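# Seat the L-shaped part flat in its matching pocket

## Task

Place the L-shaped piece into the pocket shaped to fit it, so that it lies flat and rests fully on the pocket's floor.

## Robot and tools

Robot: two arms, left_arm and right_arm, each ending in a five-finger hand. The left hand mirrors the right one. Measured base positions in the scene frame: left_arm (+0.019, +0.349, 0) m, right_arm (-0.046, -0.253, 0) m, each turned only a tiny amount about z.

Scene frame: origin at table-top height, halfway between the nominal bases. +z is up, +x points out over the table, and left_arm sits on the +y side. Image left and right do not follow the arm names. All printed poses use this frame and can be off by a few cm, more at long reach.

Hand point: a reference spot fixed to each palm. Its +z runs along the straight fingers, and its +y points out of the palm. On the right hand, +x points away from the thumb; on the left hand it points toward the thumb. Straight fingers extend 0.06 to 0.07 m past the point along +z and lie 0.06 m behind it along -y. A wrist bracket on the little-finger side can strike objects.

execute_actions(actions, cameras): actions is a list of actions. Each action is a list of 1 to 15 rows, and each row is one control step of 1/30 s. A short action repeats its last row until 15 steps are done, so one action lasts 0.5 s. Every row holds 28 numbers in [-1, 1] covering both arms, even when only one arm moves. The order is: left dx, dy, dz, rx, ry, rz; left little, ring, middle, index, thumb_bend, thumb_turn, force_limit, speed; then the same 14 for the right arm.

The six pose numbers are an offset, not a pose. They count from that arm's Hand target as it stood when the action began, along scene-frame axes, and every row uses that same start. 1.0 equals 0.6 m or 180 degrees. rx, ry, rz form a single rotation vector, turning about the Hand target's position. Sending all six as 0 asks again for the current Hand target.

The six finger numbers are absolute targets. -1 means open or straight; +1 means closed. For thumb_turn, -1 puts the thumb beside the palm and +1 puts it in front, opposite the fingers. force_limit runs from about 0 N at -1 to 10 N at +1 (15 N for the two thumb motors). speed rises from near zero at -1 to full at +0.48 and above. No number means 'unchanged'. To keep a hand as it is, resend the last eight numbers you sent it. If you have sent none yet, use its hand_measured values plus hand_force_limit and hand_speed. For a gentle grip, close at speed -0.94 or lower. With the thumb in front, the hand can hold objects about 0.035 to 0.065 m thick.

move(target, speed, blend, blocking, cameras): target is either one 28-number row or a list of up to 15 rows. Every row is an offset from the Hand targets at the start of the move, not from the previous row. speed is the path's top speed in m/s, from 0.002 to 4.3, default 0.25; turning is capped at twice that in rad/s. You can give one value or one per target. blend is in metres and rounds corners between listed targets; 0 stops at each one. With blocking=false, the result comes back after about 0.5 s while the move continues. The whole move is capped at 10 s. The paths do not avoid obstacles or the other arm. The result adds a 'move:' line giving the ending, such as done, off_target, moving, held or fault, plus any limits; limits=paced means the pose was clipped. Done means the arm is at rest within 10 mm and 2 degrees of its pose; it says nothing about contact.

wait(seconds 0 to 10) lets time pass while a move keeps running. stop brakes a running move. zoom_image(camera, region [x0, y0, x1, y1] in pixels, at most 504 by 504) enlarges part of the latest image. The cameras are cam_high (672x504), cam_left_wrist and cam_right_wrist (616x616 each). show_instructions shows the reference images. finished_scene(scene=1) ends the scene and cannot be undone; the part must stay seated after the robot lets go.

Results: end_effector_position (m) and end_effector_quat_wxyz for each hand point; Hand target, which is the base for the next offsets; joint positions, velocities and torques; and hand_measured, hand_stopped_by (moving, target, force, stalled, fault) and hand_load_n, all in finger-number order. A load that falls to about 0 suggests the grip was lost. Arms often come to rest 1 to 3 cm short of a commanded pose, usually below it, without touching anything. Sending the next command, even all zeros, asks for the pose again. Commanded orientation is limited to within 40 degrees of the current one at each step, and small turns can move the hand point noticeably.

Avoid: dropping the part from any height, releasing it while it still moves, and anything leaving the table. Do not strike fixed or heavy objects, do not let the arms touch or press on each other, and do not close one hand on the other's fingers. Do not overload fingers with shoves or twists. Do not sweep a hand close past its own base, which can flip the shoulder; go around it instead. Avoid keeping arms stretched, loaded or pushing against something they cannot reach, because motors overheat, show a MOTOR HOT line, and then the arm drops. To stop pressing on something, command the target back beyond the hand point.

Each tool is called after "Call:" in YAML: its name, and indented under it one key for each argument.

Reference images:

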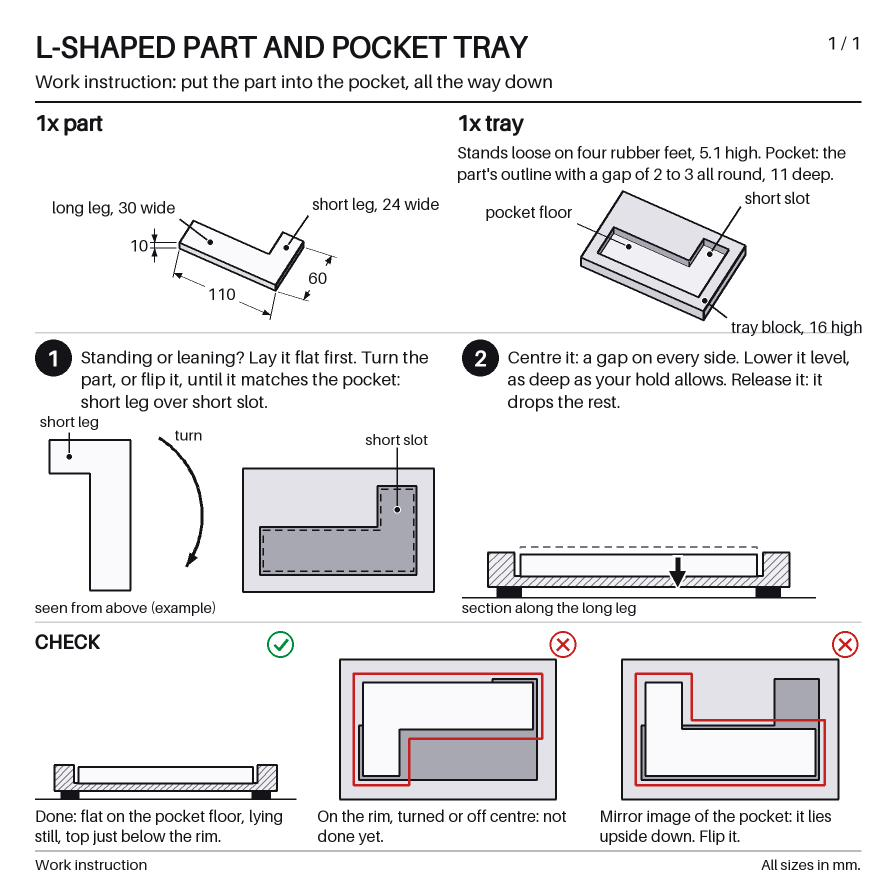

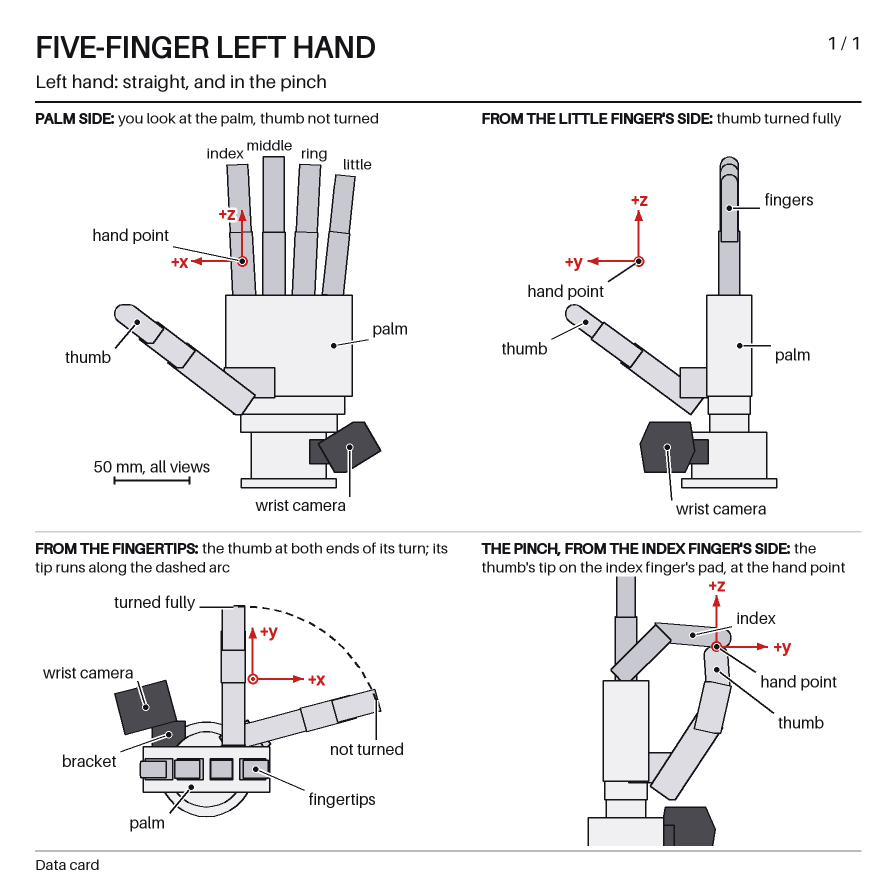

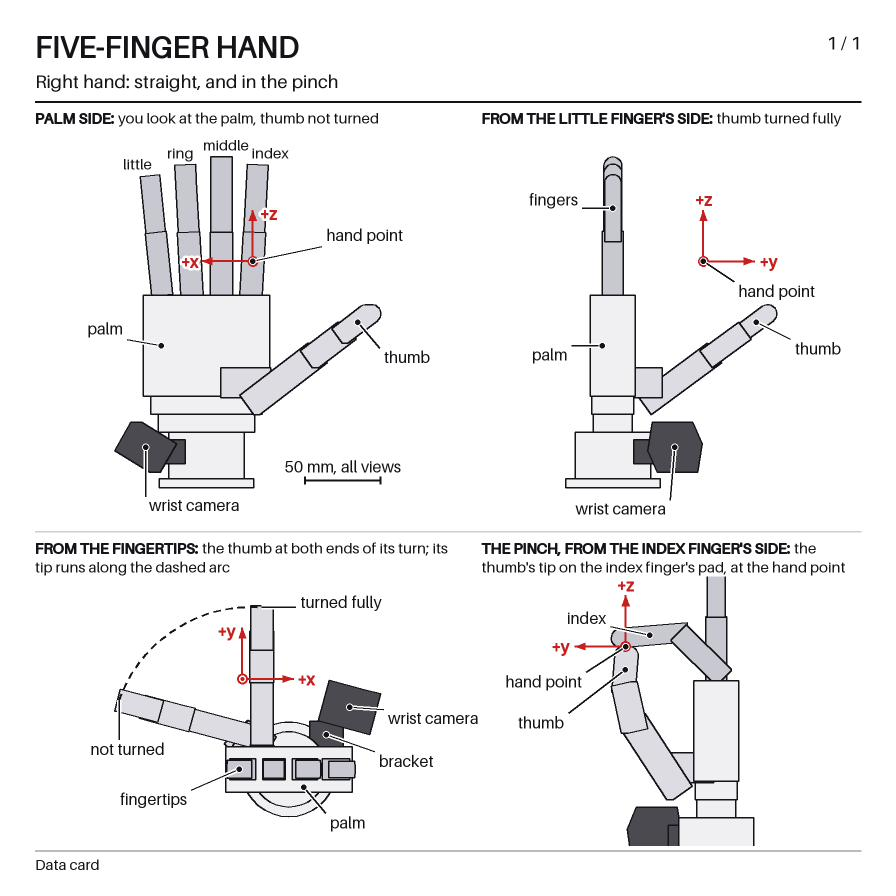

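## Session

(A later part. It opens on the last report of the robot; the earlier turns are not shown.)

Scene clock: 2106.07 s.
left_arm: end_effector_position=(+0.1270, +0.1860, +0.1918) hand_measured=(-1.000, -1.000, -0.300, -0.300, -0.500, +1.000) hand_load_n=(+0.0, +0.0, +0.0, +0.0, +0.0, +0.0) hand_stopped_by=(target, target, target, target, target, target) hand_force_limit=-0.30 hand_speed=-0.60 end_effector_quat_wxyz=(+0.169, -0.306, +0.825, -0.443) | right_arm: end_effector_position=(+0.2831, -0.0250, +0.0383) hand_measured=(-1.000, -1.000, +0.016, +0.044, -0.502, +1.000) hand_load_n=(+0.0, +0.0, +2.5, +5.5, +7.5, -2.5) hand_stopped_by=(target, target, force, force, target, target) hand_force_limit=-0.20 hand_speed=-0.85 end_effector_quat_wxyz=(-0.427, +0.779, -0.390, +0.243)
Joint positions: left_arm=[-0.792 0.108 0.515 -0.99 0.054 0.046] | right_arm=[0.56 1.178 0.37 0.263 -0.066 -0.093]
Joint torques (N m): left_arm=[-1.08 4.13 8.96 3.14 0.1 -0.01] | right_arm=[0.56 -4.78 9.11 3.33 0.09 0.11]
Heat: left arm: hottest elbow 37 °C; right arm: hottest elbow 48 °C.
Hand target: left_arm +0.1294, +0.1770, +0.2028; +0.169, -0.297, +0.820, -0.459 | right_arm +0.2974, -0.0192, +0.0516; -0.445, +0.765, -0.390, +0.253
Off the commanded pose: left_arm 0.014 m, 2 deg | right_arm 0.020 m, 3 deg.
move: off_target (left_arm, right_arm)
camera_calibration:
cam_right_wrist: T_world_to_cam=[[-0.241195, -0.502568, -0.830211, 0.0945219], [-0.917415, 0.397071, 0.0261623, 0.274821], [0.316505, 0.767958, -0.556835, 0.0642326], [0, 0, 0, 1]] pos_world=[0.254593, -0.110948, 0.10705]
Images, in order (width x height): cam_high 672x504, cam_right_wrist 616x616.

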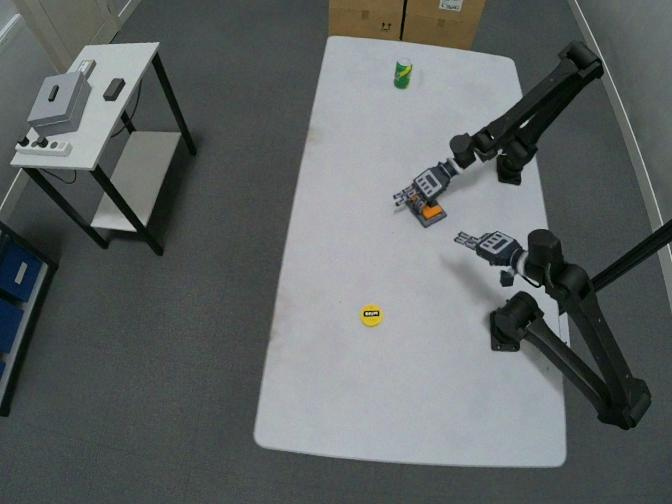

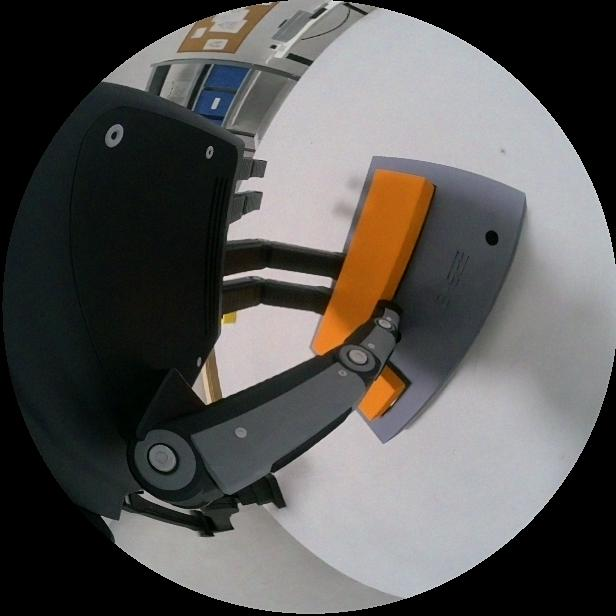

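Call:
move:
  target: [0, 0, 0.0, 0, 0, 0, -1, -1, -0.3, -0.3, -0.5, 1, -0.3, -0.6, 0, 0.016, 0.005, 0, 0.0, 0.007, -1, -1, 0.3, 0.3, -0.5, 1, -0.2, -0.85]
  speed: 0.05

Scene clock: 2142.10 s.
left_arm: end_effector_position=(+0.1270, +0.1860, +0.1918) hand_measured=(-1.000, -1.000, -0.300, -0.300, -0.500, +1.000) hand_load_n=(+0.0, +0.0, +0.0, +0.0, +0.0, +0.0) hand_stopped_by=(target, target, target, target, target, target) hand_force_limit=-0.30 hand_speed=-0.60 end_effector_quat_wxyz=(+0.169, -0.306, +0.825, -0.443) | right_arm: end_effector_position=(+0.2827, -0.0252, +0.0366) hand_measured=(-1.000, -1.000, +0.016, +0.044, -0.502, +1.000) hand_load_n=(+0.0, +0.0, +2.5, +5.5, +7.5, -2.5) hand_stopped_by=(target, target, force, force, target, target) hand_force_limit=-0.20 hand_speed=-0.85 end_effector_quat_wxyz=(-0.425, +0.780, -0.391, +0.242)
Joint positions: left_arm=[-0.792 0.108 0.515 -0.99 0.054 0.046] | right_arm=[0.56 1.183 0.37 0.263 -0.066 -0.093]
Joint torques (N m): left_arm=[-1.49 4.19 9.01 3.04 0.1 -0.02] | right_arm=[1.61 -4.84 10.56 2.93 0 0.08]
Heat: left arm: hottest elbow 37 °C; right arm: hottest elbow 48 °C.
Hand target: left_arm +0.1294, +0.1770, +0.2028; +0.169, -0.297, +0.820, -0.459 | right_arm +0.2974, -0.0096, +0.0546; -0.448, +0.769, -0.381, +0.248
Off the commanded pose: left_arm 0.014 m, 2 deg | right_arm 0.028 m, 3 deg.
move: off_target (left_arm, right_arm)

Call:
move:
  target: [0, 0, 0.0, 0, 0, 0, -1, -1, -0.3, -0.3, -0.5, 1, -0.3, -0.6, 0, 0.009, 0.005, 0, 0.0, 0.0, -1, -1, 0.3, 0.3, -0.5, 1, -0.2, -0.85]
  speed: 0.05

Scene clock: 2148.53 s.
left_arm: end_effector_position=(+0.1270, +0.1860, +0.1918) hand_measured=(-1.000, -1.000, -0.300, -0.300, -0.500, +1.000) hand_load_n=(+0.0, +0.0, +0.0, +0.0, +0.0, +0.0) hand_stopped_by=(target, target, target, target, target, target) hand_force_limit=-0.30 hand_speed=-0.60 end_effector_quat_wxyz=(+0.169, -0.306, +0.825, -0.443) | right_arm: end_effector_position=(+0.2832, -0.0256, +0.0364) hand_measured=(-1.000, -1.000, +0.016, +0.044, -0.502, +1.000) hand_load_n=(+0.0, +0.0, +2.5, +5.0, +7.5, -2.5) hand_stopped_by=(target, target, force, force, target, target) hand_force_limit=-0.20 hand_speed=-0.85 end_effector_quat_wxyz=(-0.423, +0.779, -0.392, +0.245)
Joint positions: left_arm=[-0.792 0.108 0.515 -0.99 0.054 0.046] | right_arm=[0.564 1.183 0.37 0.263 -0.054 -0.093]
Joint torques (N m): left_arm=[-1.14 4.01 8.96 3.06 0.12 -0.01] | right_arm=[1.9 -4.89 11.29 2.41 0.11 0.08]
Heat: left arm: hottest elbow 37 °C; right arm: hottest elbow 48 °C.
Hand target: left_arm +0.1294, +0.1770, +0.2028; +0.169, -0.297, +0.820, -0.459 | right_arm +0.2974, -0.0042, +0.0576; -0.448, +0.769, -0.381, +0.248
Off the commanded pose: left_arm 0.014 m, 2 deg | right_arm 0.033 m, 3 deg.
move: off_target (left_arm, right_arm)

Call:
move:
  target: [0, 0, 0.0, 0, 0, 0, -1, -1, -0.3, -0.3, -0.5, 1, -0.3, -0.6, -0.003, 0.007, 0.013, 0, 0.0, 0.015, -1, -1, 0.3, 0.3, -0.5, 1, -0.2, -0.85]
  speed: 0.05
  cameras: ["cam_right_wrist", "cam_high"]

Call:
zoom_image:
  camera: "cam_high"
  region: [415, 185, 455, 230]

Call:
zoom_image:
  camera: "cam_right_wrist"
  region: [350, 150, 530, 430]

Scene clock: 2160.20 s.
left_arm: end_effector_position=(+0.1270, +0.1860, +0.1918) hand_measured=(-1.000, -1.000, -0.300, -0.300, -0.500, +1.000) hand_load_n=(-0.5, +0.0, +0.0, +0.0, +0.0, +0.5) hand_stopped_by=(target, target, target, target, target, target) hand_force_limit=-0.30 hand_speed=-0.60 end_effector_quat_wxyz=(+0.169, -0.306, +0.825, -0.443) | right_arm: end_effector_position=(+0.2788, -0.0184, +0.0384) hand_measured=(-1.000, -1.000, +0.016, +0.044, -0.502, +1.000) hand_load_n=(+0.0, +0.0, +2.5, +5.5, +7.0, -2.5) hand_stopped_by=(target, target, force, force, target, target) hand_force_limit=-0.20 hand_speed=-0.85 end_effector_quat_wxyz=(-0.432, +0.783, -0.385, +0.228)
Joint positions: left_arm=[-0.792 0.108 0.515 -0.99 0.054 0.046] | right_arm=[0.564 1.183 0.376 0.253 -0.095 -0.087]
Joint torques (N m): left_arm=[-1.26 3.31 8.94 3.14 0.11 -0.03] | right_arm=[1.44 -6.36 12.26 1.57 -0.08 -0.18]
Heat: left arm: hottest elbow 37 °C; right arm: hottest elbow 49 °C.
Hand target: left_arm +0.1294, +0.1770, +0.2028; +0.169, -0.297, +0.820, -0.459 | right_arm +0.2956, +0.0000, +0.0654; -0.454, +0.778, -0.363, +0.238
Off the commanded pose: left_arm 0.014 m, 2 deg | right_arm 0.037 m, 4 deg.
move: off_target (left_arm, right_arm)
camera_calibration:
cam_right_wrist: T_world_to_cam=[[-0.242343, -0.497426, -0.832969, 0.097417], [-0.926887, 0.372346, 0.0473126, 0.269698], [0.286618, 0.783534, -0.551293, 0.068977], [0, 0, 0, 1]] pos_world=[0.253818, -0.106009, 0.106412]
Images, in order (width x height): cam_high 672x504, cam_right_wrist 616x616.

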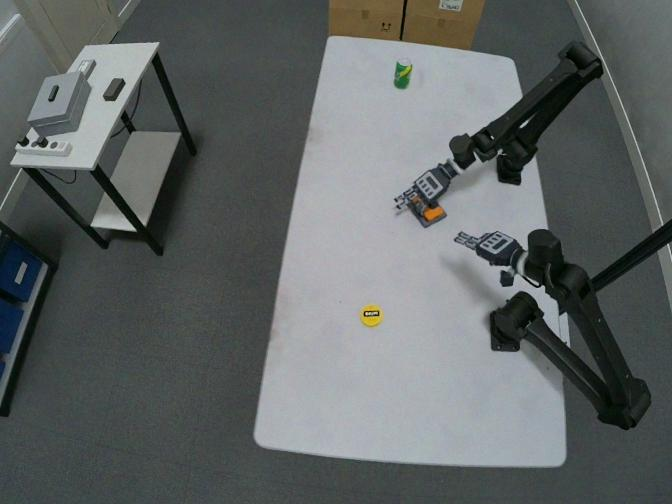

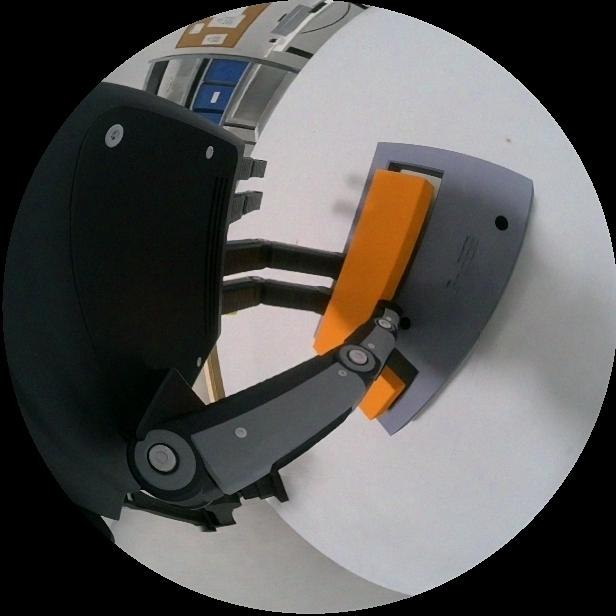

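Scaled by 11.200 from the camera's 672x504 image, which has a finer 960x720 frame.

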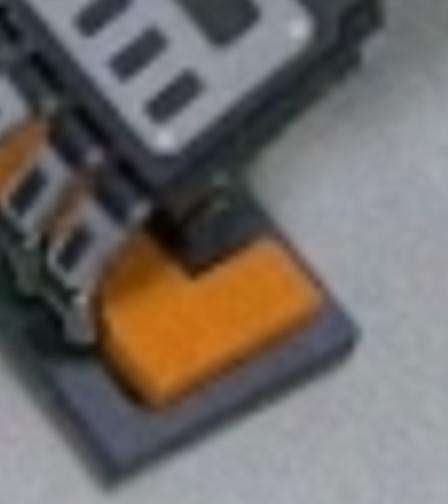

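Scaled by 1.800 from the camera's 616x616 image, which has a finer 880x880 frame.

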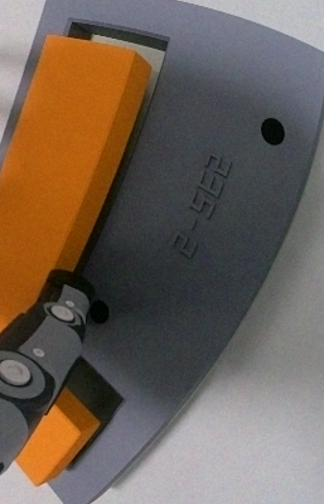

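Call:
move:
  target: [0, 0, 0.0, 0, 0, 0, -1, -1, -0.3, -0.3, -0.5, 1, -0.3, -0.6, 0.0117, -0.0167, 0.0, 0, 0.0, -0.008, -1, -1, 0.3, 0.3, -0.5, 1, -0.2, -0.85]
  speed: 0.05

Scene clock: 2191.00 s.
left_arm: end_effector_position=(+0.1270, +0.1860, +0.1918) hand_measured=(-1.000, -1.000, -0.300, -0.300, -0.500, +1.000) hand_load_n=(+0.0, +0.0, +0.0, +0.0, +0.0, +0.0) hand_stopped_by=(target, target, target, target, target, target) hand_force_limit=-0.30 hand_speed=-0.60 end_effector_quat_wxyz=(+0.169, -0.306, +0.825, -0.443) | right_arm: end_effector_position=(+0.2783, -0.0178, +0.0385) hand_measured=(-1.000, -1.000, +0.016, +0.044, -0.502, +1.000) hand_load_n=(+0.0, +0.0, +2.5, +5.5, +7.5, -2.5) hand_stopped_by=(target, target, force, force, target, target) hand_force_limit=-0.20 hand_speed=-0.85 end_effector_quat_wxyz=(-0.433, +0.783, -0.384, +0.226)
Joint positions: left_arm=[-0.792 0.108 0.515 -0.99 0.054 0.046] | right_arm=[0.564 1.183 0.376 0.253 -0.1 -0.087]
Joint torques (N m): left_arm=[-1.14 4.01 9.01 3.22 0.11 -0.05] | right_arm=[-0.38 -6.36 12.4 1.44 -0.11 -0.19]
Heat: left arm: hottest elbow 37 °C; right arm: hottest elbow 51 °C.
Hand target: left_arm +0.1294, +0.1770, +0.2028; +0.169, -0.297, +0.820, -0.459 | right_arm +0.3026, -0.0100, +0.0654; -0.451, +0.774, -0.373, +0.243
Off the commanded pose: left_arm 0.014 m, 2 deg | right_arm 0.037 m, 3 deg.
move: off_target (left_arm, right_arm)

Call:
move:
  target: [0, 0, 0.0, 0, 0, 0, -1, -1, -0.3, -0.3, -0.5, 1, -0.3, -0.6, 0.0075, -0.0135, 0.0, 0, 0.0, -0.005, -1, -1, 0.3, 0.3, -0.5, 1, -0.2, -0.85]
  speed: 0.05

Scene clock: 2198.07 s.
left_arm: end_effector_position=(+0.1270, +0.1860, +0.1918) hand_measured=(-1.000, -1.000, -0.300, -0.300, -0.500, +1.000) hand_load_n=(+0.0, +0.0, +0.0, +0.0, +0.0, +0.0) hand_stopped_by=(target, target, target, target, target, target) hand_force_limit=-0.30 hand_speed=-0.60 end_effector_quat_wxyz=(+0.169, -0.306, +0.825, -0.443) | right_arm: end_effector_position=(+0.2813, -0.0223, +0.0386) hand_measured=(-1.000, -1.000, +0.016, +0.044, -0.502, +1.000) hand_load_n=(+0.0, +0.0, +2.5, +5.0, +7.5, -2.5) hand_stopped_by=(target, target, force, force, target, target) hand_force_limit=-0.20 hand_speed=-0.85 end_effector_quat_wxyz=(-0.432, +0.781, -0.388, +0.228)
Joint positions: left_arm=[-0.792 0.108 0.515 -0.99 0.054 0.046] | right_arm=[0.548 1.183 0.376 0.253 -0.107 -0.09]
Joint torques (N m): left_arm=[-1.44 4.13 9.06 3.06 0.12 -0.04] | right_arm=[-1.03 -6.65 12.14 1.5 -0.11 -0.22]
Heat: left arm: hottest elbow 37 °C; right arm: hottest elbow 51 °C.
Hand target: left_arm +0.1294, +0.1770, +0.2028; +0.169, -0.297, +0.820, -0.459 | right_arm +0.3071, -0.0181, +0.0654; -0.449, +0.771, -0.379, +0.247
Off the commanded pose: left_arm 0.014 m, 2 deg | right_arm 0.037 m, 3 deg.
move: off_target (left_arm, right_arm)

Call:
move:
  target: [0, 0, 0.0, 0, 0, 0, -1, -1, -0.3, -0.3, -0.5, 1, -0.3, -0.6, 0.0085, 0.006, 0.0, -0.0113, -0.0081, -0.002, -1, -1, 0.3, 0.3, -0.5, 1, -0.2, -0.85]
  speed: 0.05
  cameras: ["cam_right_wrist", "cam_high"]

Call:
zoom_image:
  camera: "cam_high"
  region: [415, 185, 455, 230]

Call:
zoom_image:
  camera: "cam_right_wrist"
  region: [350, 150, 530, 430]

Scene clock: 2216.50 s.
left_arm: end_effector_position=(+0.1270, +0.1860, +0.1918) hand_measured=(-1.000, -1.000, -0.300, -0.300, -0.500, +1.000) hand_load_n=(+0.0, -0.5, +0.0, +0.0, +0.0, +0.0) hand_stopped_by=(target, target, target, target, target, target) hand_force_limit=-0.30 hand_speed=-0.60 end_effector_quat_wxyz=(+0.169, -0.306, +0.825, -0.443) | right_arm: end_effector_position=(+0.2922, -0.0276, +0.0428) hand_measured=(-1.000, -1.000, +0.016, +0.044, -0.502, +1.000) hand_load_n=(+0.0, +0.0, +2.5, +5.5, +7.5, -2.5) hand_stopped_by=(target, target, force, force, target, target) hand_force_limit=-0.20 hand_speed=-0.85 end_effector_quat_wxyz=(-0.424, +0.779, -0.388, +0.252)
Joint positions: left_arm=[-0.792 0.108 0.515 -0.99 0.054 0.046] | right_arm=[0.548 1.183 0.388 0.253 -0.063 -0.112]
Joint torques (N m): left_arm=[-1.03 3.78 9.07 3.1 0.11 0] | right_arm=[1.67 -5.36 12.29 1.7 0.09 -0.25]
Heat: left arm: hottest elbow 37 °C; right arm: hottest elbow 52 °C.
Hand target: left_arm +0.1294, +0.1770, +0.2028; +0.169, -0.297, +0.820, -0.459 | right_arm +0.3122, -0.0145, +0.0654; -0.439, +0.774, -0.371, +0.265
Off the commanded pose: left_arm 0.014 m, 2 deg | right_arm 0.033 m, 3 deg.
move: off_target (left_arm, right_arm)
camera_calibration:
cam_right_wrist: T_world_to_cam=[[-0.232745, -0.511508, -0.827157, 0.0963406], [-0.915502, 0.402215, 0.00887647, 0.284443], [0.328155, 0.75933, -0.5619, 0.0623189], [0, 0, 0, 1]] pos_world=[0.262381, -0.112449, 0.112181]
Images, in order (width x height): cam_high 672x504, cam_right_wrist 616x616.

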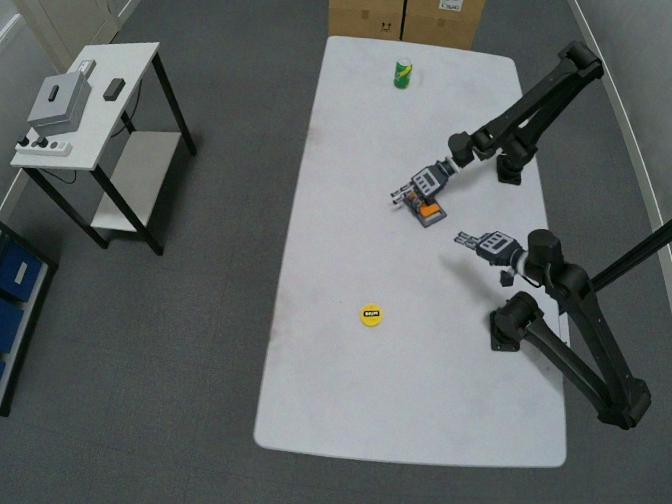

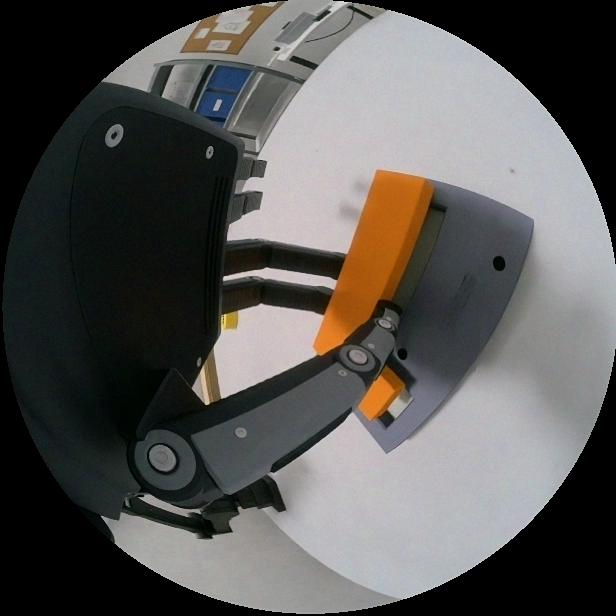

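Scaled by 11.200 from the camera's 672x504 image, which has a finer 960x720 frame.

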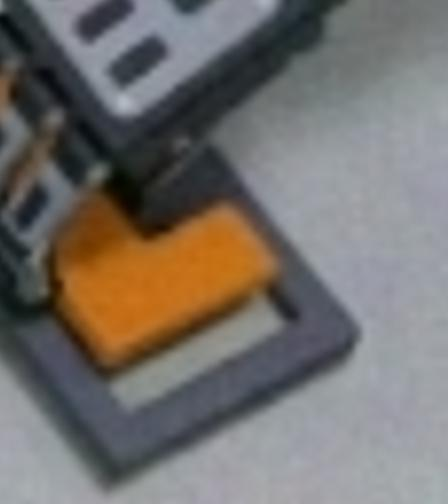

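Scaled by 1.800 from the camera's 616x616 image, which has a finer 880x880 frame.

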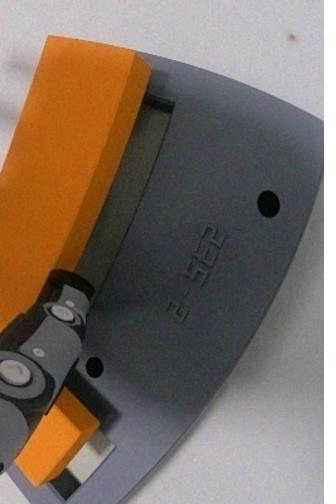

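Call:
move:
  target: [0, 0, 0.0, 0, 0, 0, -1, -1, -0.3, -0.3, -0.5, 1, -0.3, -0.6, -0.014, 0.009, 0.0, 0, 0, 0.0106, -1, -1, 0.3, 0.3, -0.5, 1, -0.2, -0.85]
  speed: 0.05

Scene clock: 2239.70 s.
left_arm: end_effector_position=(+0.1270, +0.1860, +0.1918) hand_measured=(-1.000, -1.000, -0.300, -0.300, -0.500, +1.000) hand_load_n=(+0.0, +0.0, +0.0, +0.0, +0.0, -0.5) hand_stopped_by=(target, target, target, target, target, target) hand_force_limit=-0.30 hand_speed=-0.60 end_effector_quat_wxyz=(+0.169, -0.306, +0.825, -0.443) | right_arm: end_effector_position=(+0.2909, -0.0261, +0.0429) hand_measured=(-1.000, -1.000, +0.016, +0.044, -0.502, +1.000) hand_load_n=(+0.0, +0.0, +2.5, +5.0, +7.5, -2.5) hand_stopped_by=(target, target, force, force, target, target) hand_force_limit=-0.20 hand_speed=-0.85 end_effector_quat_wxyz=(-0.426, +0.781, -0.382, +0.249)
Joint positions: left_arm=[-0.792 0.108 0.515 -0.99 0.054 0.046] | right_arm=[0.548 1.183 0.388 0.253 -0.075 -0.119]
Joint torques (N m): left_arm=[-1.49 4.01 9.02 3.08 0.11 -0.01] | right_arm=[1.44 -6.42 11.55 1.55 -0.07 -0.22]
Heat: left arm: hottest elbow 37 °C; right arm: hottest elbow 52 °C.
Hand target: left_arm +0.1294, +0.1770, +0.2028; +0.169, -0.297, +0.820, -0.459 | right_arm +0.3038, -0.0091, +0.0654; -0.443, +0.780, -0.358, +0.258
Off the commanded pose: left_arm 0.014 m, 2 deg | right_arm 0.031 m, 4 deg.
move: off_target (left_arm, right_arm)

Call:
move:
  target: [0, 0, 0.0, 0, 0, 0, -1, -1, -0.3, -0.3, -0.5, 1, -0.3, -0.6, -0.009, 0.0085, 0.0, 0, 0, 0.003, -1, -1, 0.3, 0.3, -0.5, 1, -0.2, -0.85]
  speed: 0.05

Scene clock: 2253.43 s.
left_arm: end_effector_position=(+0.1270, +0.1860, +0.1918) hand_measured=(-1.000, -1.000, -0.300, -0.300, -0.500, +1.000) hand_load_n=(+0.0, +0.0, +0.0, +0.0, +0.0, +0.0) hand_stopped_by=(target, target, target, target, target, target) hand_force_limit=-0.30 hand_speed=-0.60 end_effector_quat_wxyz=(+0.169, -0.306, +0.825, -0.443) | right_arm: end_effector_position=(+0.2875, -0.0209, +0.0427) hand_measured=(-1.000, -1.000, +0.016, +0.044, -0.502, +1.000) hand_load_n=(+0.0, +0.0, +2.5, +5.5, +7.5, -2.5) hand_stopped_by=(target, target, force, force, target, target) hand_force_limit=-0.20 hand_speed=-0.85 end_effector_quat_wxyz=(-0.427, +0.784, -0.376, +0.247)
Joint positions: left_arm=[-0.792 0.108 0.515 -0.99 0.054 0.046] | right_arm=[0.566 1.183 0.388 0.253 -0.069 -0.119]
Joint torques (N m): left_arm=[-1.2 4.13 8.9 3.11 0.11 -0.02] | right_arm=[1.32 -6.48 11.37 1.55 0.11 -0.17]
Heat: left arm: hottest elbow 37 °C; right arm: hottest elbow 52 °C.
Hand target: left_arm +0.1294, +0.1770, +0.2028; +0.169, -0.297, +0.820, -0.459 | right_arm +0.2984, -0.0040, +0.0654; -0.445, +0.782, -0.355, +0.255
Off the commanded pose: left_arm 0.014 m, 2 deg | right_arm 0.030 m, 3 deg.
move: off_target (left_arm, right_arm)

Call:
wait:
  seconds: 0.1
  cameras: ["cam_high", "cam_right_wrist"]

Call:
zoom_image:
  camera: "cam_high"
  region: [415, 185, 455, 230]

Call:
zoom_image:
  camera: "cam_right_wrist"
  region: [350, 150, 530, 430]

Scene clock: 2263.57 s.
left_arm: end_effector_position=(+0.1270, +0.1860, +0.1918) hand_measured=(-1.000, -1.000, -0.300, -0.300, -0.500, +1.000) hand_load_n=(+0.0, +0.0, +0.0, +0.0, +0.0, +0.0) hand_stopped_by=(target, target, target, target, target, target) hand_force_limit=-0.30 hand_speed=-0.60 end_effector_quat_wxyz=(+0.169, -0.306, +0.825, -0.443) | right_arm: end_effector_position=(+0.2875, -0.0209, +0.0427) hand_measured=(-1.000, -1.000, +0.016, +0.044, -0.502, +1.000) hand_load_n=(+0.0, +0.0, +2.0, +5.5, +7.5, -2.5) hand_stopped_by=(target, target, force, force, target, target) hand_force_limit=-0.20 hand_speed=-0.85 end_effector_quat_wxyz=(-0.427, +0.784, -0.376, +0.247)
Joint positions: left_arm=[-0.792 0.108 0.515 -0.99 0.054 0.046] | right_arm=[0.566 1.183 0.388 0.253 -0.069 -0.119]
Joint torques (N m): left_arm=[-1.14 3.9 8.92 3.03 0.09 0] | right_arm=[1.79 -6.36 11.32 1.58 0.12 -0.19]
Heat: left arm: hottest elbow 37 °C; right arm: hottest elbow 52 °C.
Hand target: left_arm +0.1294, +0.1770, +0.2028; +0.169, -0.297, +0.820, -0.459 | right_arm +0.2984, -0.0040, +0.0654; -0.445, +0.782, -0.355, +0.255
Off the commanded pose: left_arm 0.014 m, 2 deg | right_arm 0.030 m, 3 deg.
wait: 0.10 s; at rest from the start
camera_calibration:
cam_right_wrist: T_world_to_cam=[[-0.216841, -0.519894, -0.826251, 0.0937948], [-0.926263, 0.376831, 0.00597848, 0.28006], [0.308249, 0.766621, -0.563271, 0.0647332], [0, 0, 0, 1]] pos_world=[0.259794, -0.106398, 0.112286]
Images, in order (width x height): cam_high 672x504, cam_right_wrist 616x616.

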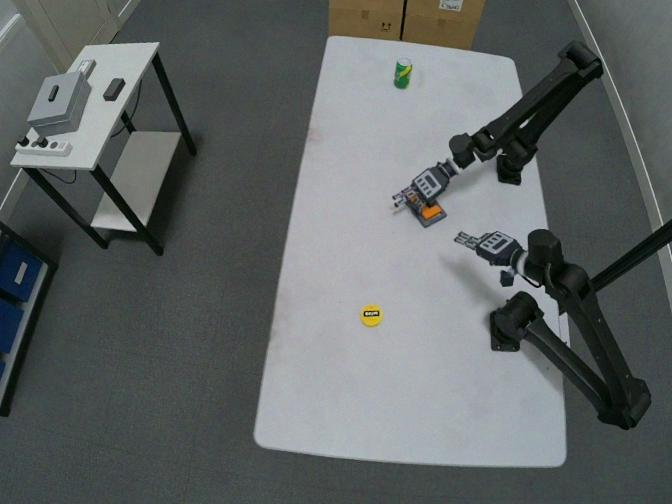

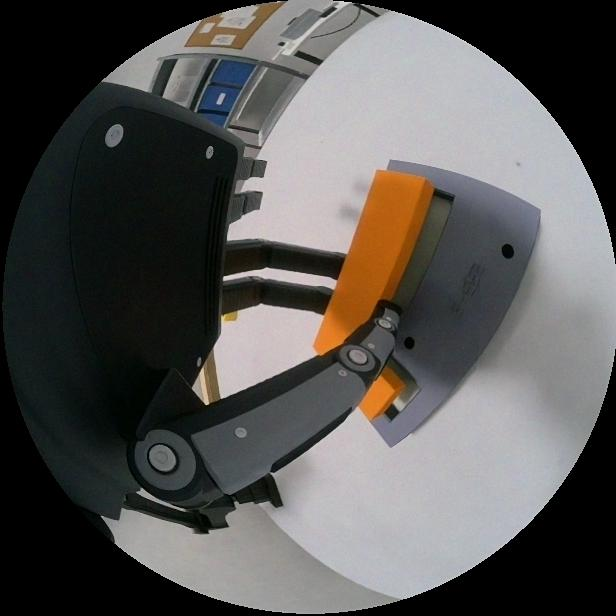

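Scaled by 11.200 from the camera's 672x504 image, which has a finer 960x720 frame.

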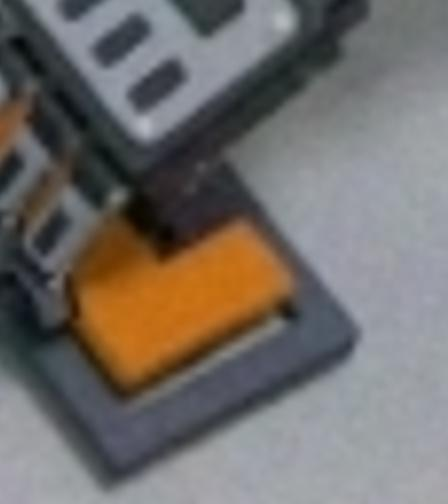

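Scaled by 1.800 from the camera's 616x616 image, which has a finer 880x880 frame.

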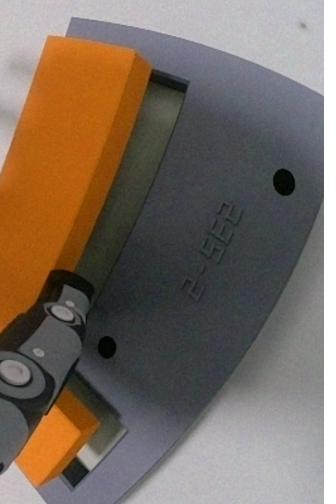

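Call:
zoom_image:
  camera: "cam_right_wrist"
  region: [340, 160, 470, 320]

Call:
zoom_image:
  camera: "cam_right_wrist"
  region: [340, 300, 450, 460]

Scaled by 3.150 from the camera's 616x616 image, which has a finer 880x880 frame.

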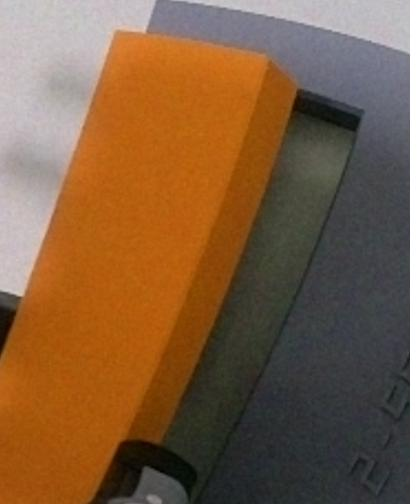

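Scaled by 3.150 from the camera's 616x616 image, which has a finer 880x880 frame.

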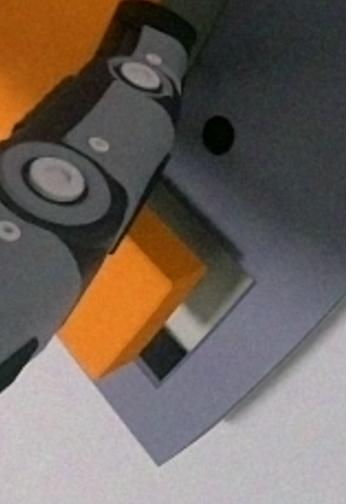

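Call:
execute_actions:
  actions: []
  cameras: ["all"]

Scene clock: 2379.27 s.
left_arm: end_effector_position=(+0.1270, +0.1860, +0.1918) hand_measured=(-1.000, -1.000, -0.300, -0.300, -0.500, +1.000) hand_load_n=(+0.0, +0.0, +0.0, +0.0, +0.0, +0.0) hand_stopped_by=(target, target, target, target, target, target) hand_force_limit=-0.30 hand_speed=-0.60 end_effector_quat_wxyz=(+0.169, -0.306, +0.825, -0.443) | right_arm: end_effector_position=(+0.2875, -0.0209, +0.0427) hand_measured=(-1.000, -1.000, +0.016, +0.044, -0.502, +1.000) hand_load_n=(-0.5, +0.0, +2.5, +5.5, +7.5, -2.0) hand_stopped_by=(target, target, force, force, target, target) hand_force_limit=-0.20 hand_speed=-0.85 end_effector_quat_wxyz=(-0.427, +0.784, -0.376, +0.247)
Joint positions: left_arm=[-0.792 0.108 0.515 -0.99 0.054 0.046] | right_arm=[0.566 1.183 0.388 0.253 -0.069 -0.119]
Joint velocities: within noise
Joint torques (N m): left_arm=[-1.61 3.9 8.98 3.08 0.11 -0.03] | right_arm=[1.55 -6.71 11.38 1.51 0.11 -0.16]
Heat: left arm: hottest elbow 37 °C; right arm: hottest elbow 51 °C.
Hand target: left_arm +0.1294, +0.1770, +0.2028; +0.169, -0.297, +0.820, -0.459 | right_arm +0.2984, -0.0040, +0.0654; -0.445, +0.782, -0.355, +0.255
Off the commanded pose: left_arm 0.014 m, 2 deg | right_arm 0.030 m, 3 deg.
camera_calibration:
cam_left_wrist: T_world_to_cam=[[0.130494, -0.579103, 0.804743, -0.0645265], [-0.989781, -0.123156, 0.0718745, 0.137323], [0.0574863, -0.805898, -0.589257, 0.364461], [0, 0, 0, 1]] pos_world=[0.123389, 0.273263, 0.256818]
cam_right_wrist: T_world_to_cam=[[-0.216841, -0.519894, -0.826251, 0.0937948], [-0.926263, 0.376831, 0.00597848, 0.28006], [0.308249, 0.766621, -0.563271, 0.0647332], [0, 0, 0, 1]] pos_world=[0.259794, -0.106398, 0.112286]

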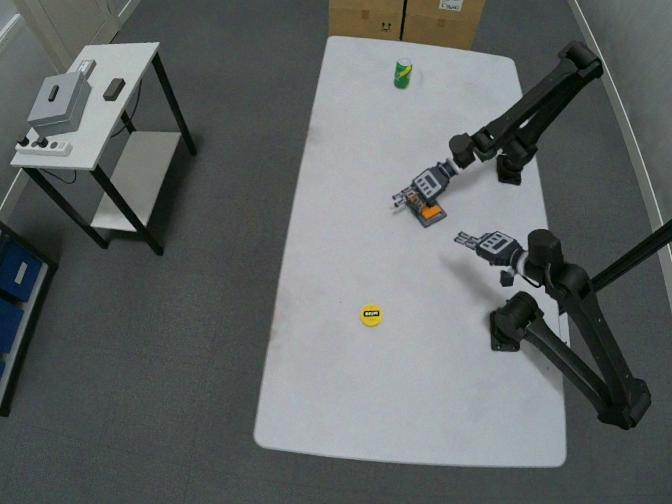

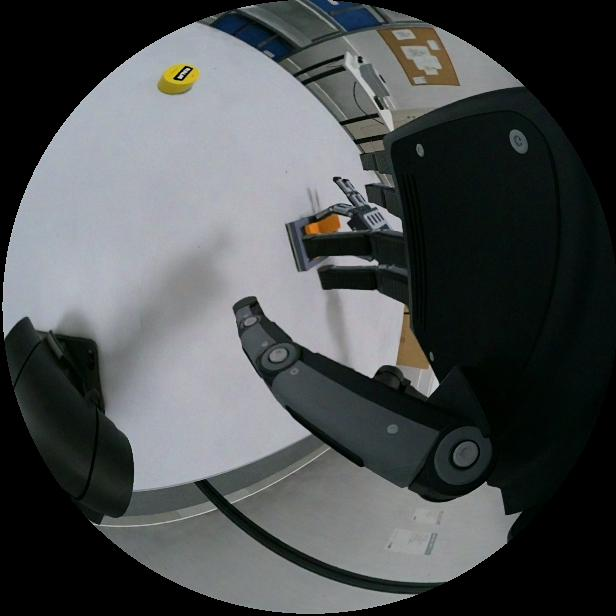

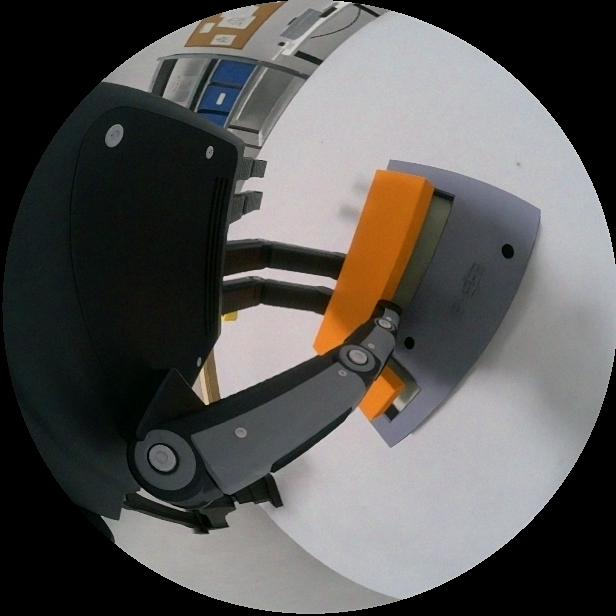

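Call:
move:
  target: [0,0,0,0,0,0,-1,-1,-0.3,-0.3,-0.5,1,-0.3,-0.6,-0.0137,-0.0037,-0.005,0,0,-0.004,-1,-1,0.3,0.3,-0.5,1,-0.2,-0.85]
  speed: 0.04

Scene clock: 2389.73 s.
left_arm: end_effector_position=(+0.1270, +0.1860, +0.1918) hand_measured=(-1.000, -1.000, -0.300, -0.300, -0.500, +1.000) hand_load_n=(+0.0, +0.0, +0.0, +0.0, +0.0, +0.0) hand_stopped_by=(target, target, target, target, target, target) hand_force_limit=-0.30 hand_speed=-0.60 end_effector_quat_wxyz=(+0.169, -0.306, +0.825, -0.443) | right_arm: end_effector_position=(+0.2876, -0.0195, +0.0453) hand_measured=(-1.000, -1.000, +0.016, +0.044, -0.502, +1.000) hand_load_n=(+0.0, +0.0, +2.5, +5.5, +7.5, -2.5) hand_stopped_by=(target, target, force, force, target, target) hand_force_limit=-0.20 hand_speed=-0.85 end_effector_quat_wxyz=(-0.426, +0.783, -0.375, +0.255)
Joint positions: left_arm=[-0.792 0.108 0.515 -0.99 0.054 0.046] | right_arm=[0.58 1.175 0.388 0.253 -0.046 -0.119]
Joint torques (N m): left_arm=[-1.14 4.07 9.01 3.03 0.11 -0.04] | right_arm=[1.55 -7.24 9.52 1.76 0.11 -0.04]
Heat: left arm: hottest elbow 37 °C; right arm: hottest elbow 51 °C.
Hand target: left_arm +0.1294, +0.1770, +0.2028; +0.169, -0.297, +0.820, -0.459 | right_arm +0.2902, -0.0063, +0.0624; -0.443, +0.780, -0.359, +0.258
Off the commanded pose: left_arm 0.014 m, 2 deg | right_arm 0.022 m, 3 deg.
move: off_target (left_arm, right_arm)

Call:
move:
  target: [0,0,0,0,0,0,-1,-1,-0.3,-0.3,-0.5,1,-0.3,-0.6,-0.0088,-0.0022,-0.0133,0.0093,0.0061,0,-1,-1,0.3,0.3,-0.5,1,-0.2,-0.85]
  speed: 0.04

Scene clock: 2409.07 s.
left_arm: end_effector_position=(+0.1270, +0.1860, +0.1918) hand_measured=(-1.000, -1.000, -0.300, -0.300, -0.500, +1.000) hand_load_n=(-0.5, +0.0, +0.0, +0.0, +0.0, +0.0) hand_stopped_by=(target, target, target, target, target, target) hand_force_limit=-0.30 hand_speed=-0.60 end_effector_quat_wxyz=(+0.169, -0.306, +0.825, -0.443) | right_arm: end_effector_position=(+0.2778, -0.0193, +0.0381) hand_measured=(-1.000, -1.000, +0.016, +0.044, -0.502, +1.000) hand_load_n=(+0.0, +0.0, +2.5, +5.5, +7.5, -2.5) hand_stopped_by=(target, target, force, force, target, target) hand_force_limit=-0.20 hand_speed=-0.85 end_effector_quat_wxyz=(-0.426, +0.787, -0.376, +0.240)
Joint positions: left_arm=[-0.792 0.108 0.515 -0.99 0.054 0.046] | right_arm=[0.58 1.175 0.371 0.253 -0.069 -0.108]
Joint torques (N m): left_arm=[-1.32 3.9 8.94 3.14 0.1 -0.02] | right_arm=[1.08 -6.36 8.59 3.3 -0.05 0.09]
Heat: left arm: hottest elbow 37 °C; right arm: hottest elbow 50 °C.
Hand target: left_arm +0.1294, +0.1770, +0.2028; +0.169, -0.297, +0.820, -0.459 | right_arm +0.2849, -0.0076, +0.0545; -0.451, +0.776, -0.367, +0.245
Off the commanded pose: left_arm 0.014 m, 2 deg | right_arm 0.021 m, 3 deg.
move: off_target (left_arm, right_arm)

Call:
wait:
  seconds: 0.1
  cameras: ["cam_right_wrist"]

Call:
zoom_image:
  camera: "cam_right_wrist"
  region: [300, 150, 560, 460]

Scene clock: 2421.53 s.
left_arm: end_effector_position=(+0.1270, +0.1860, +0.1918) hand_measured=(-1.000, -1.000, -0.300, -0.300, -0.500, +1.000) hand_load_n=(+0.0, -0.5, +0.0, +0.0, +0.0, +0.0) hand_stopped_by=(target, target, target, target, target, target) hand_force_limit=-0.30 hand_speed=-0.60 end_effector_quat_wxyz=(+0.169, -0.306, +0.825, -0.443) | right_arm: end_effector_position=(+0.2778, -0.0193, +0.0381) hand_measured=(-1.000, -1.000, +0.016, +0.044, -0.502, +1.000) hand_load_n=(+0.0, +0.0, +2.5, +5.5, +7.5, -2.5) hand_stopped_by=(target, target, force, force, target, target) hand_force_limit=-0.20 hand_speed=-0.85 end_effector_quat_wxyz=(-0.426, +0.787, -0.376, +0.240)
Joint positions: left_arm=[-0.792 0.108 0.515 -0.99 0.054 0.046] | right_arm=[0.58 1.175 0.371 0.253 -0.069 -0.108]
Joint torques (N m): left_arm=[-1.2 3.78 8.85 3.11 0.11 -0.02] | right_arm=[0.85 -5.77 8.61 3.21 -0.08 0.07]
Heat: left arm: hottest elbow 37 °C; right arm: hottest elbow 49 °C.
Hand target: left_arm +0.1294, +0.1770, +0.2028; +0.169, -0.297, +0.820, -0.459 | right_arm +0.2849, -0.0076, +0.0545; -0.451, +0.776, -0.367, +0.245
Off the commanded pose: left_arm 0.014 m, 2 deg | right_arm 0.021 m, 3 deg.
wait: 0.10 s; at rest from the start
camera_calibration:
cam_right_wrist: T_world_to_cam=[[-0.223419, -0.519319, -0.824859, 0.0904696], [-0.92919, 0.369097, 0.0193002, 0.270757], [0.29443, 0.770763, -0.565009, 0.067896], [0, 0, 0, 1]] pos_world=[0.251807, -0.105285, 0.107761]
Images, in order (width x height): cam_right_wrist 616x616.

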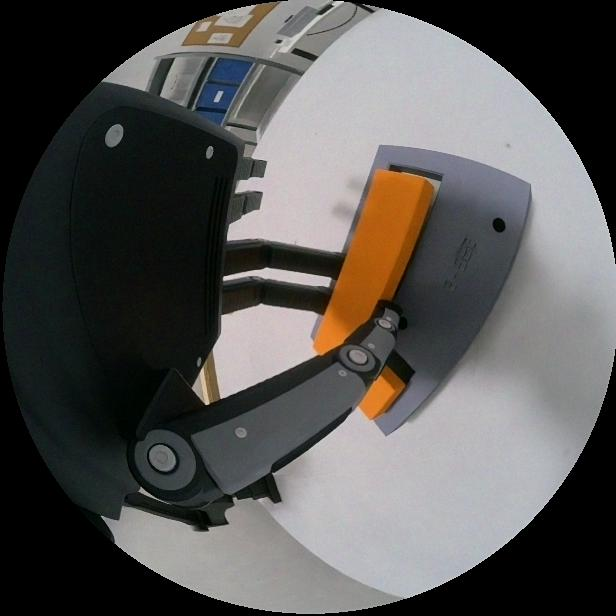

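Scaled by 1.626 from the camera's 616x616 image, which has a finer 880x880 frame.

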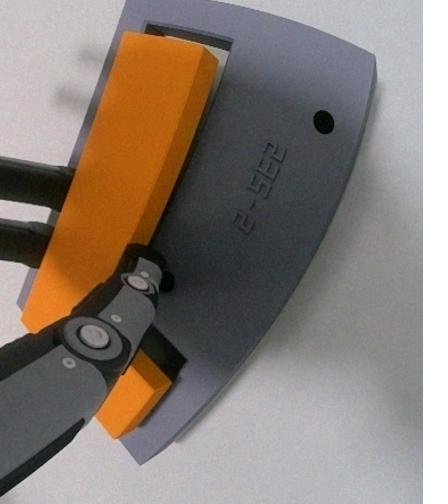

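Call:
zoom_image:
  camera: "cam_right_wrist"
  region: [360, 140, 460, 240]

Call:
zoom_image:
  camera: "cam_right_wrist"
  region: [350, 290, 450, 440]

Scaled by 5.040 from the camera's 616x616 image, which has a finer 880x880 frame.

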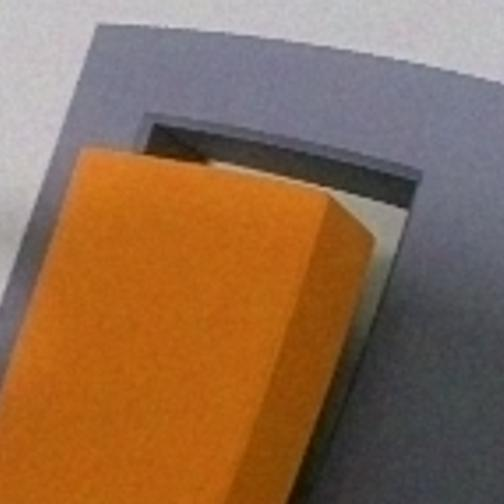

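Scaled by 3.360 from the camera's 616x616 image, which has a finer 880x880 frame.

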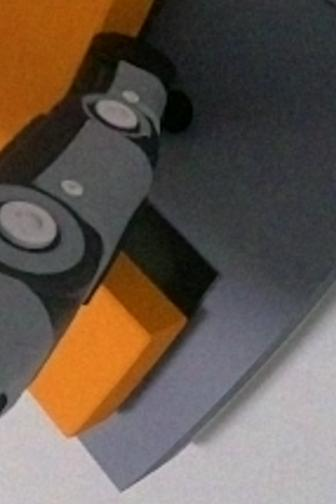

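Call:
zoom_image:
  camera: "cam_right_wrist"
  region: [375, 200, 445, 320]

Scaled by 4.200 from the camera's 616x616 image, which has a finer 880x880 frame.

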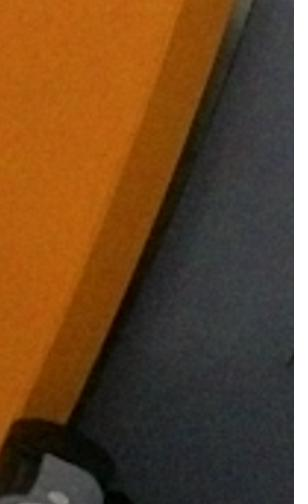

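Call:
move:
  target: [0,0,0,0,0,0,-1,-1,-0.3,-0.3,-0.5,1,-0.3,-0.6,0.0151,-0.0097,0.003,0,0,-0.0067,-1,-1,0.3,0.3,-0.5,1,-0.2,-0.85]
  speed: 0.04

Scene clock: 2489.27 s.
left_arm: end_effector_position=(+0.1270, +0.1860, +0.1918) hand_measured=(-1.000, -1.000, -0.300, -0.300, -0.500, +1.000) hand_load_n=(+0.0, +0.0, +0.0, +0.0, +0.0, +0.0) hand_stopped_by=(target, target, target, target, target, target) hand_force_limit=-0.30 hand_speed=-0.60 end_effector_quat_wxyz=(+0.169, -0.306, +0.825, -0.443) | right_arm: end_effector_position=(+0.2774, -0.0189, +0.0382) hand_measured=(-1.000, -1.000, +0.016, +0.044, -0.502, +1.000) hand_load_n=(+0.0, +0.0, +2.5, +5.5, +7.5, -2.5) hand_stopped_by=(target, target, force, force, target, target) hand_force_limit=-0.20 hand_speed=-0.85 end_effector_quat_wxyz=(-0.427, +0.787, -0.376, +0.239)
Joint positions: left_arm=[-0.792 0.108 0.515 -0.99 0.054 0.046] | right_arm=[0.58 1.175 0.371 0.253 -0.072 -0.108]
Joint torques (N m): left_arm=[-1.44 3.9 8.95 3.14 0.11 -0.04] | right_arm=[-0.03 -5.36 9.58 3 -0.07 0.07]
Heat: left arm: hottest elbow 37 °C; right arm: hottest elbow 47 °C.
Hand target: left_arm +0.1294, +0.1770, +0.2028; +0.169, -0.297, +0.820, -0.459 | right_arm +0.2940, -0.0134, +0.0563; -0.448, +0.772, -0.376, +0.250
Off the commanded pose: left_arm 0.014 m, 2 deg | right_arm 0.025 m, 3 deg.
move: off_target (left_arm, right_arm)

Call:
move:
  target: [0,0,0,0,0,0,-1,-1,-0.3,-0.3,-0.5,1,-0.3,-0.6,0.0151,-0.0097,0.003,0,0,-0.004,-1,-1,0.3,0.3,-0.5,1,-0.2,-0.85]
  speed: 0.04

Scene clock: 2494.87 s.
left_arm: end_effector_position=(+0.1270, +0.1860, +0.1918) hand_measured=(-1.000, -1.000, -0.300, -0.300, -0.500, +1.000) hand_load_n=(+0.0, +0.5, +0.0, +0.0, +0.0, +0.0) hand_stopped_by=(target, target, target, target, target, target) hand_force_limit=-0.30 hand_speed=-0.60 end_effector_quat_wxyz=(+0.169, -0.306, +0.825, -0.443) | right_arm: end_effector_position=(+0.2803, -0.0233, +0.0385) hand_measured=(-1.000, -1.000, +0.016, +0.044, -0.502, +1.000) hand_load_n=(+0.0, +0.0, +2.5, +5.0, +7.5, -2.5) hand_stopped_by=(target, target, force, force, target, target) hand_force_limit=-0.20 hand_speed=-0.85 end_effector_quat_wxyz=(-0.428, +0.785, -0.380, +0.238)
Joint positions: left_arm=[-0.792 0.108 0.515 -0.99 0.054 0.046] | right_arm=[0.56 1.175 0.371 0.253 -0.086 -0.108]
Joint torques (N m): left_arm=[-1.2 4.25 9.03 3.14 0.11 -0.04] | right_arm=[-0.97 -5.13 10.69 2.84 -0.06 -0.03]
Heat: left arm: hottest elbow 37 °C; right arm: hottest elbow 47 °C.
Hand target: left_arm +0.1294, +0.1770, +0.2028; +0.169, -0.297, +0.820, -0.459 | right_arm +0.3030, -0.0192, +0.0581; -0.447, +0.769, -0.380, +0.253
Off the commanded pose: left_arm 0.014 m, 2 deg | right_arm 0.030 m, 3 deg.
move: off_target (left_arm, right_arm)


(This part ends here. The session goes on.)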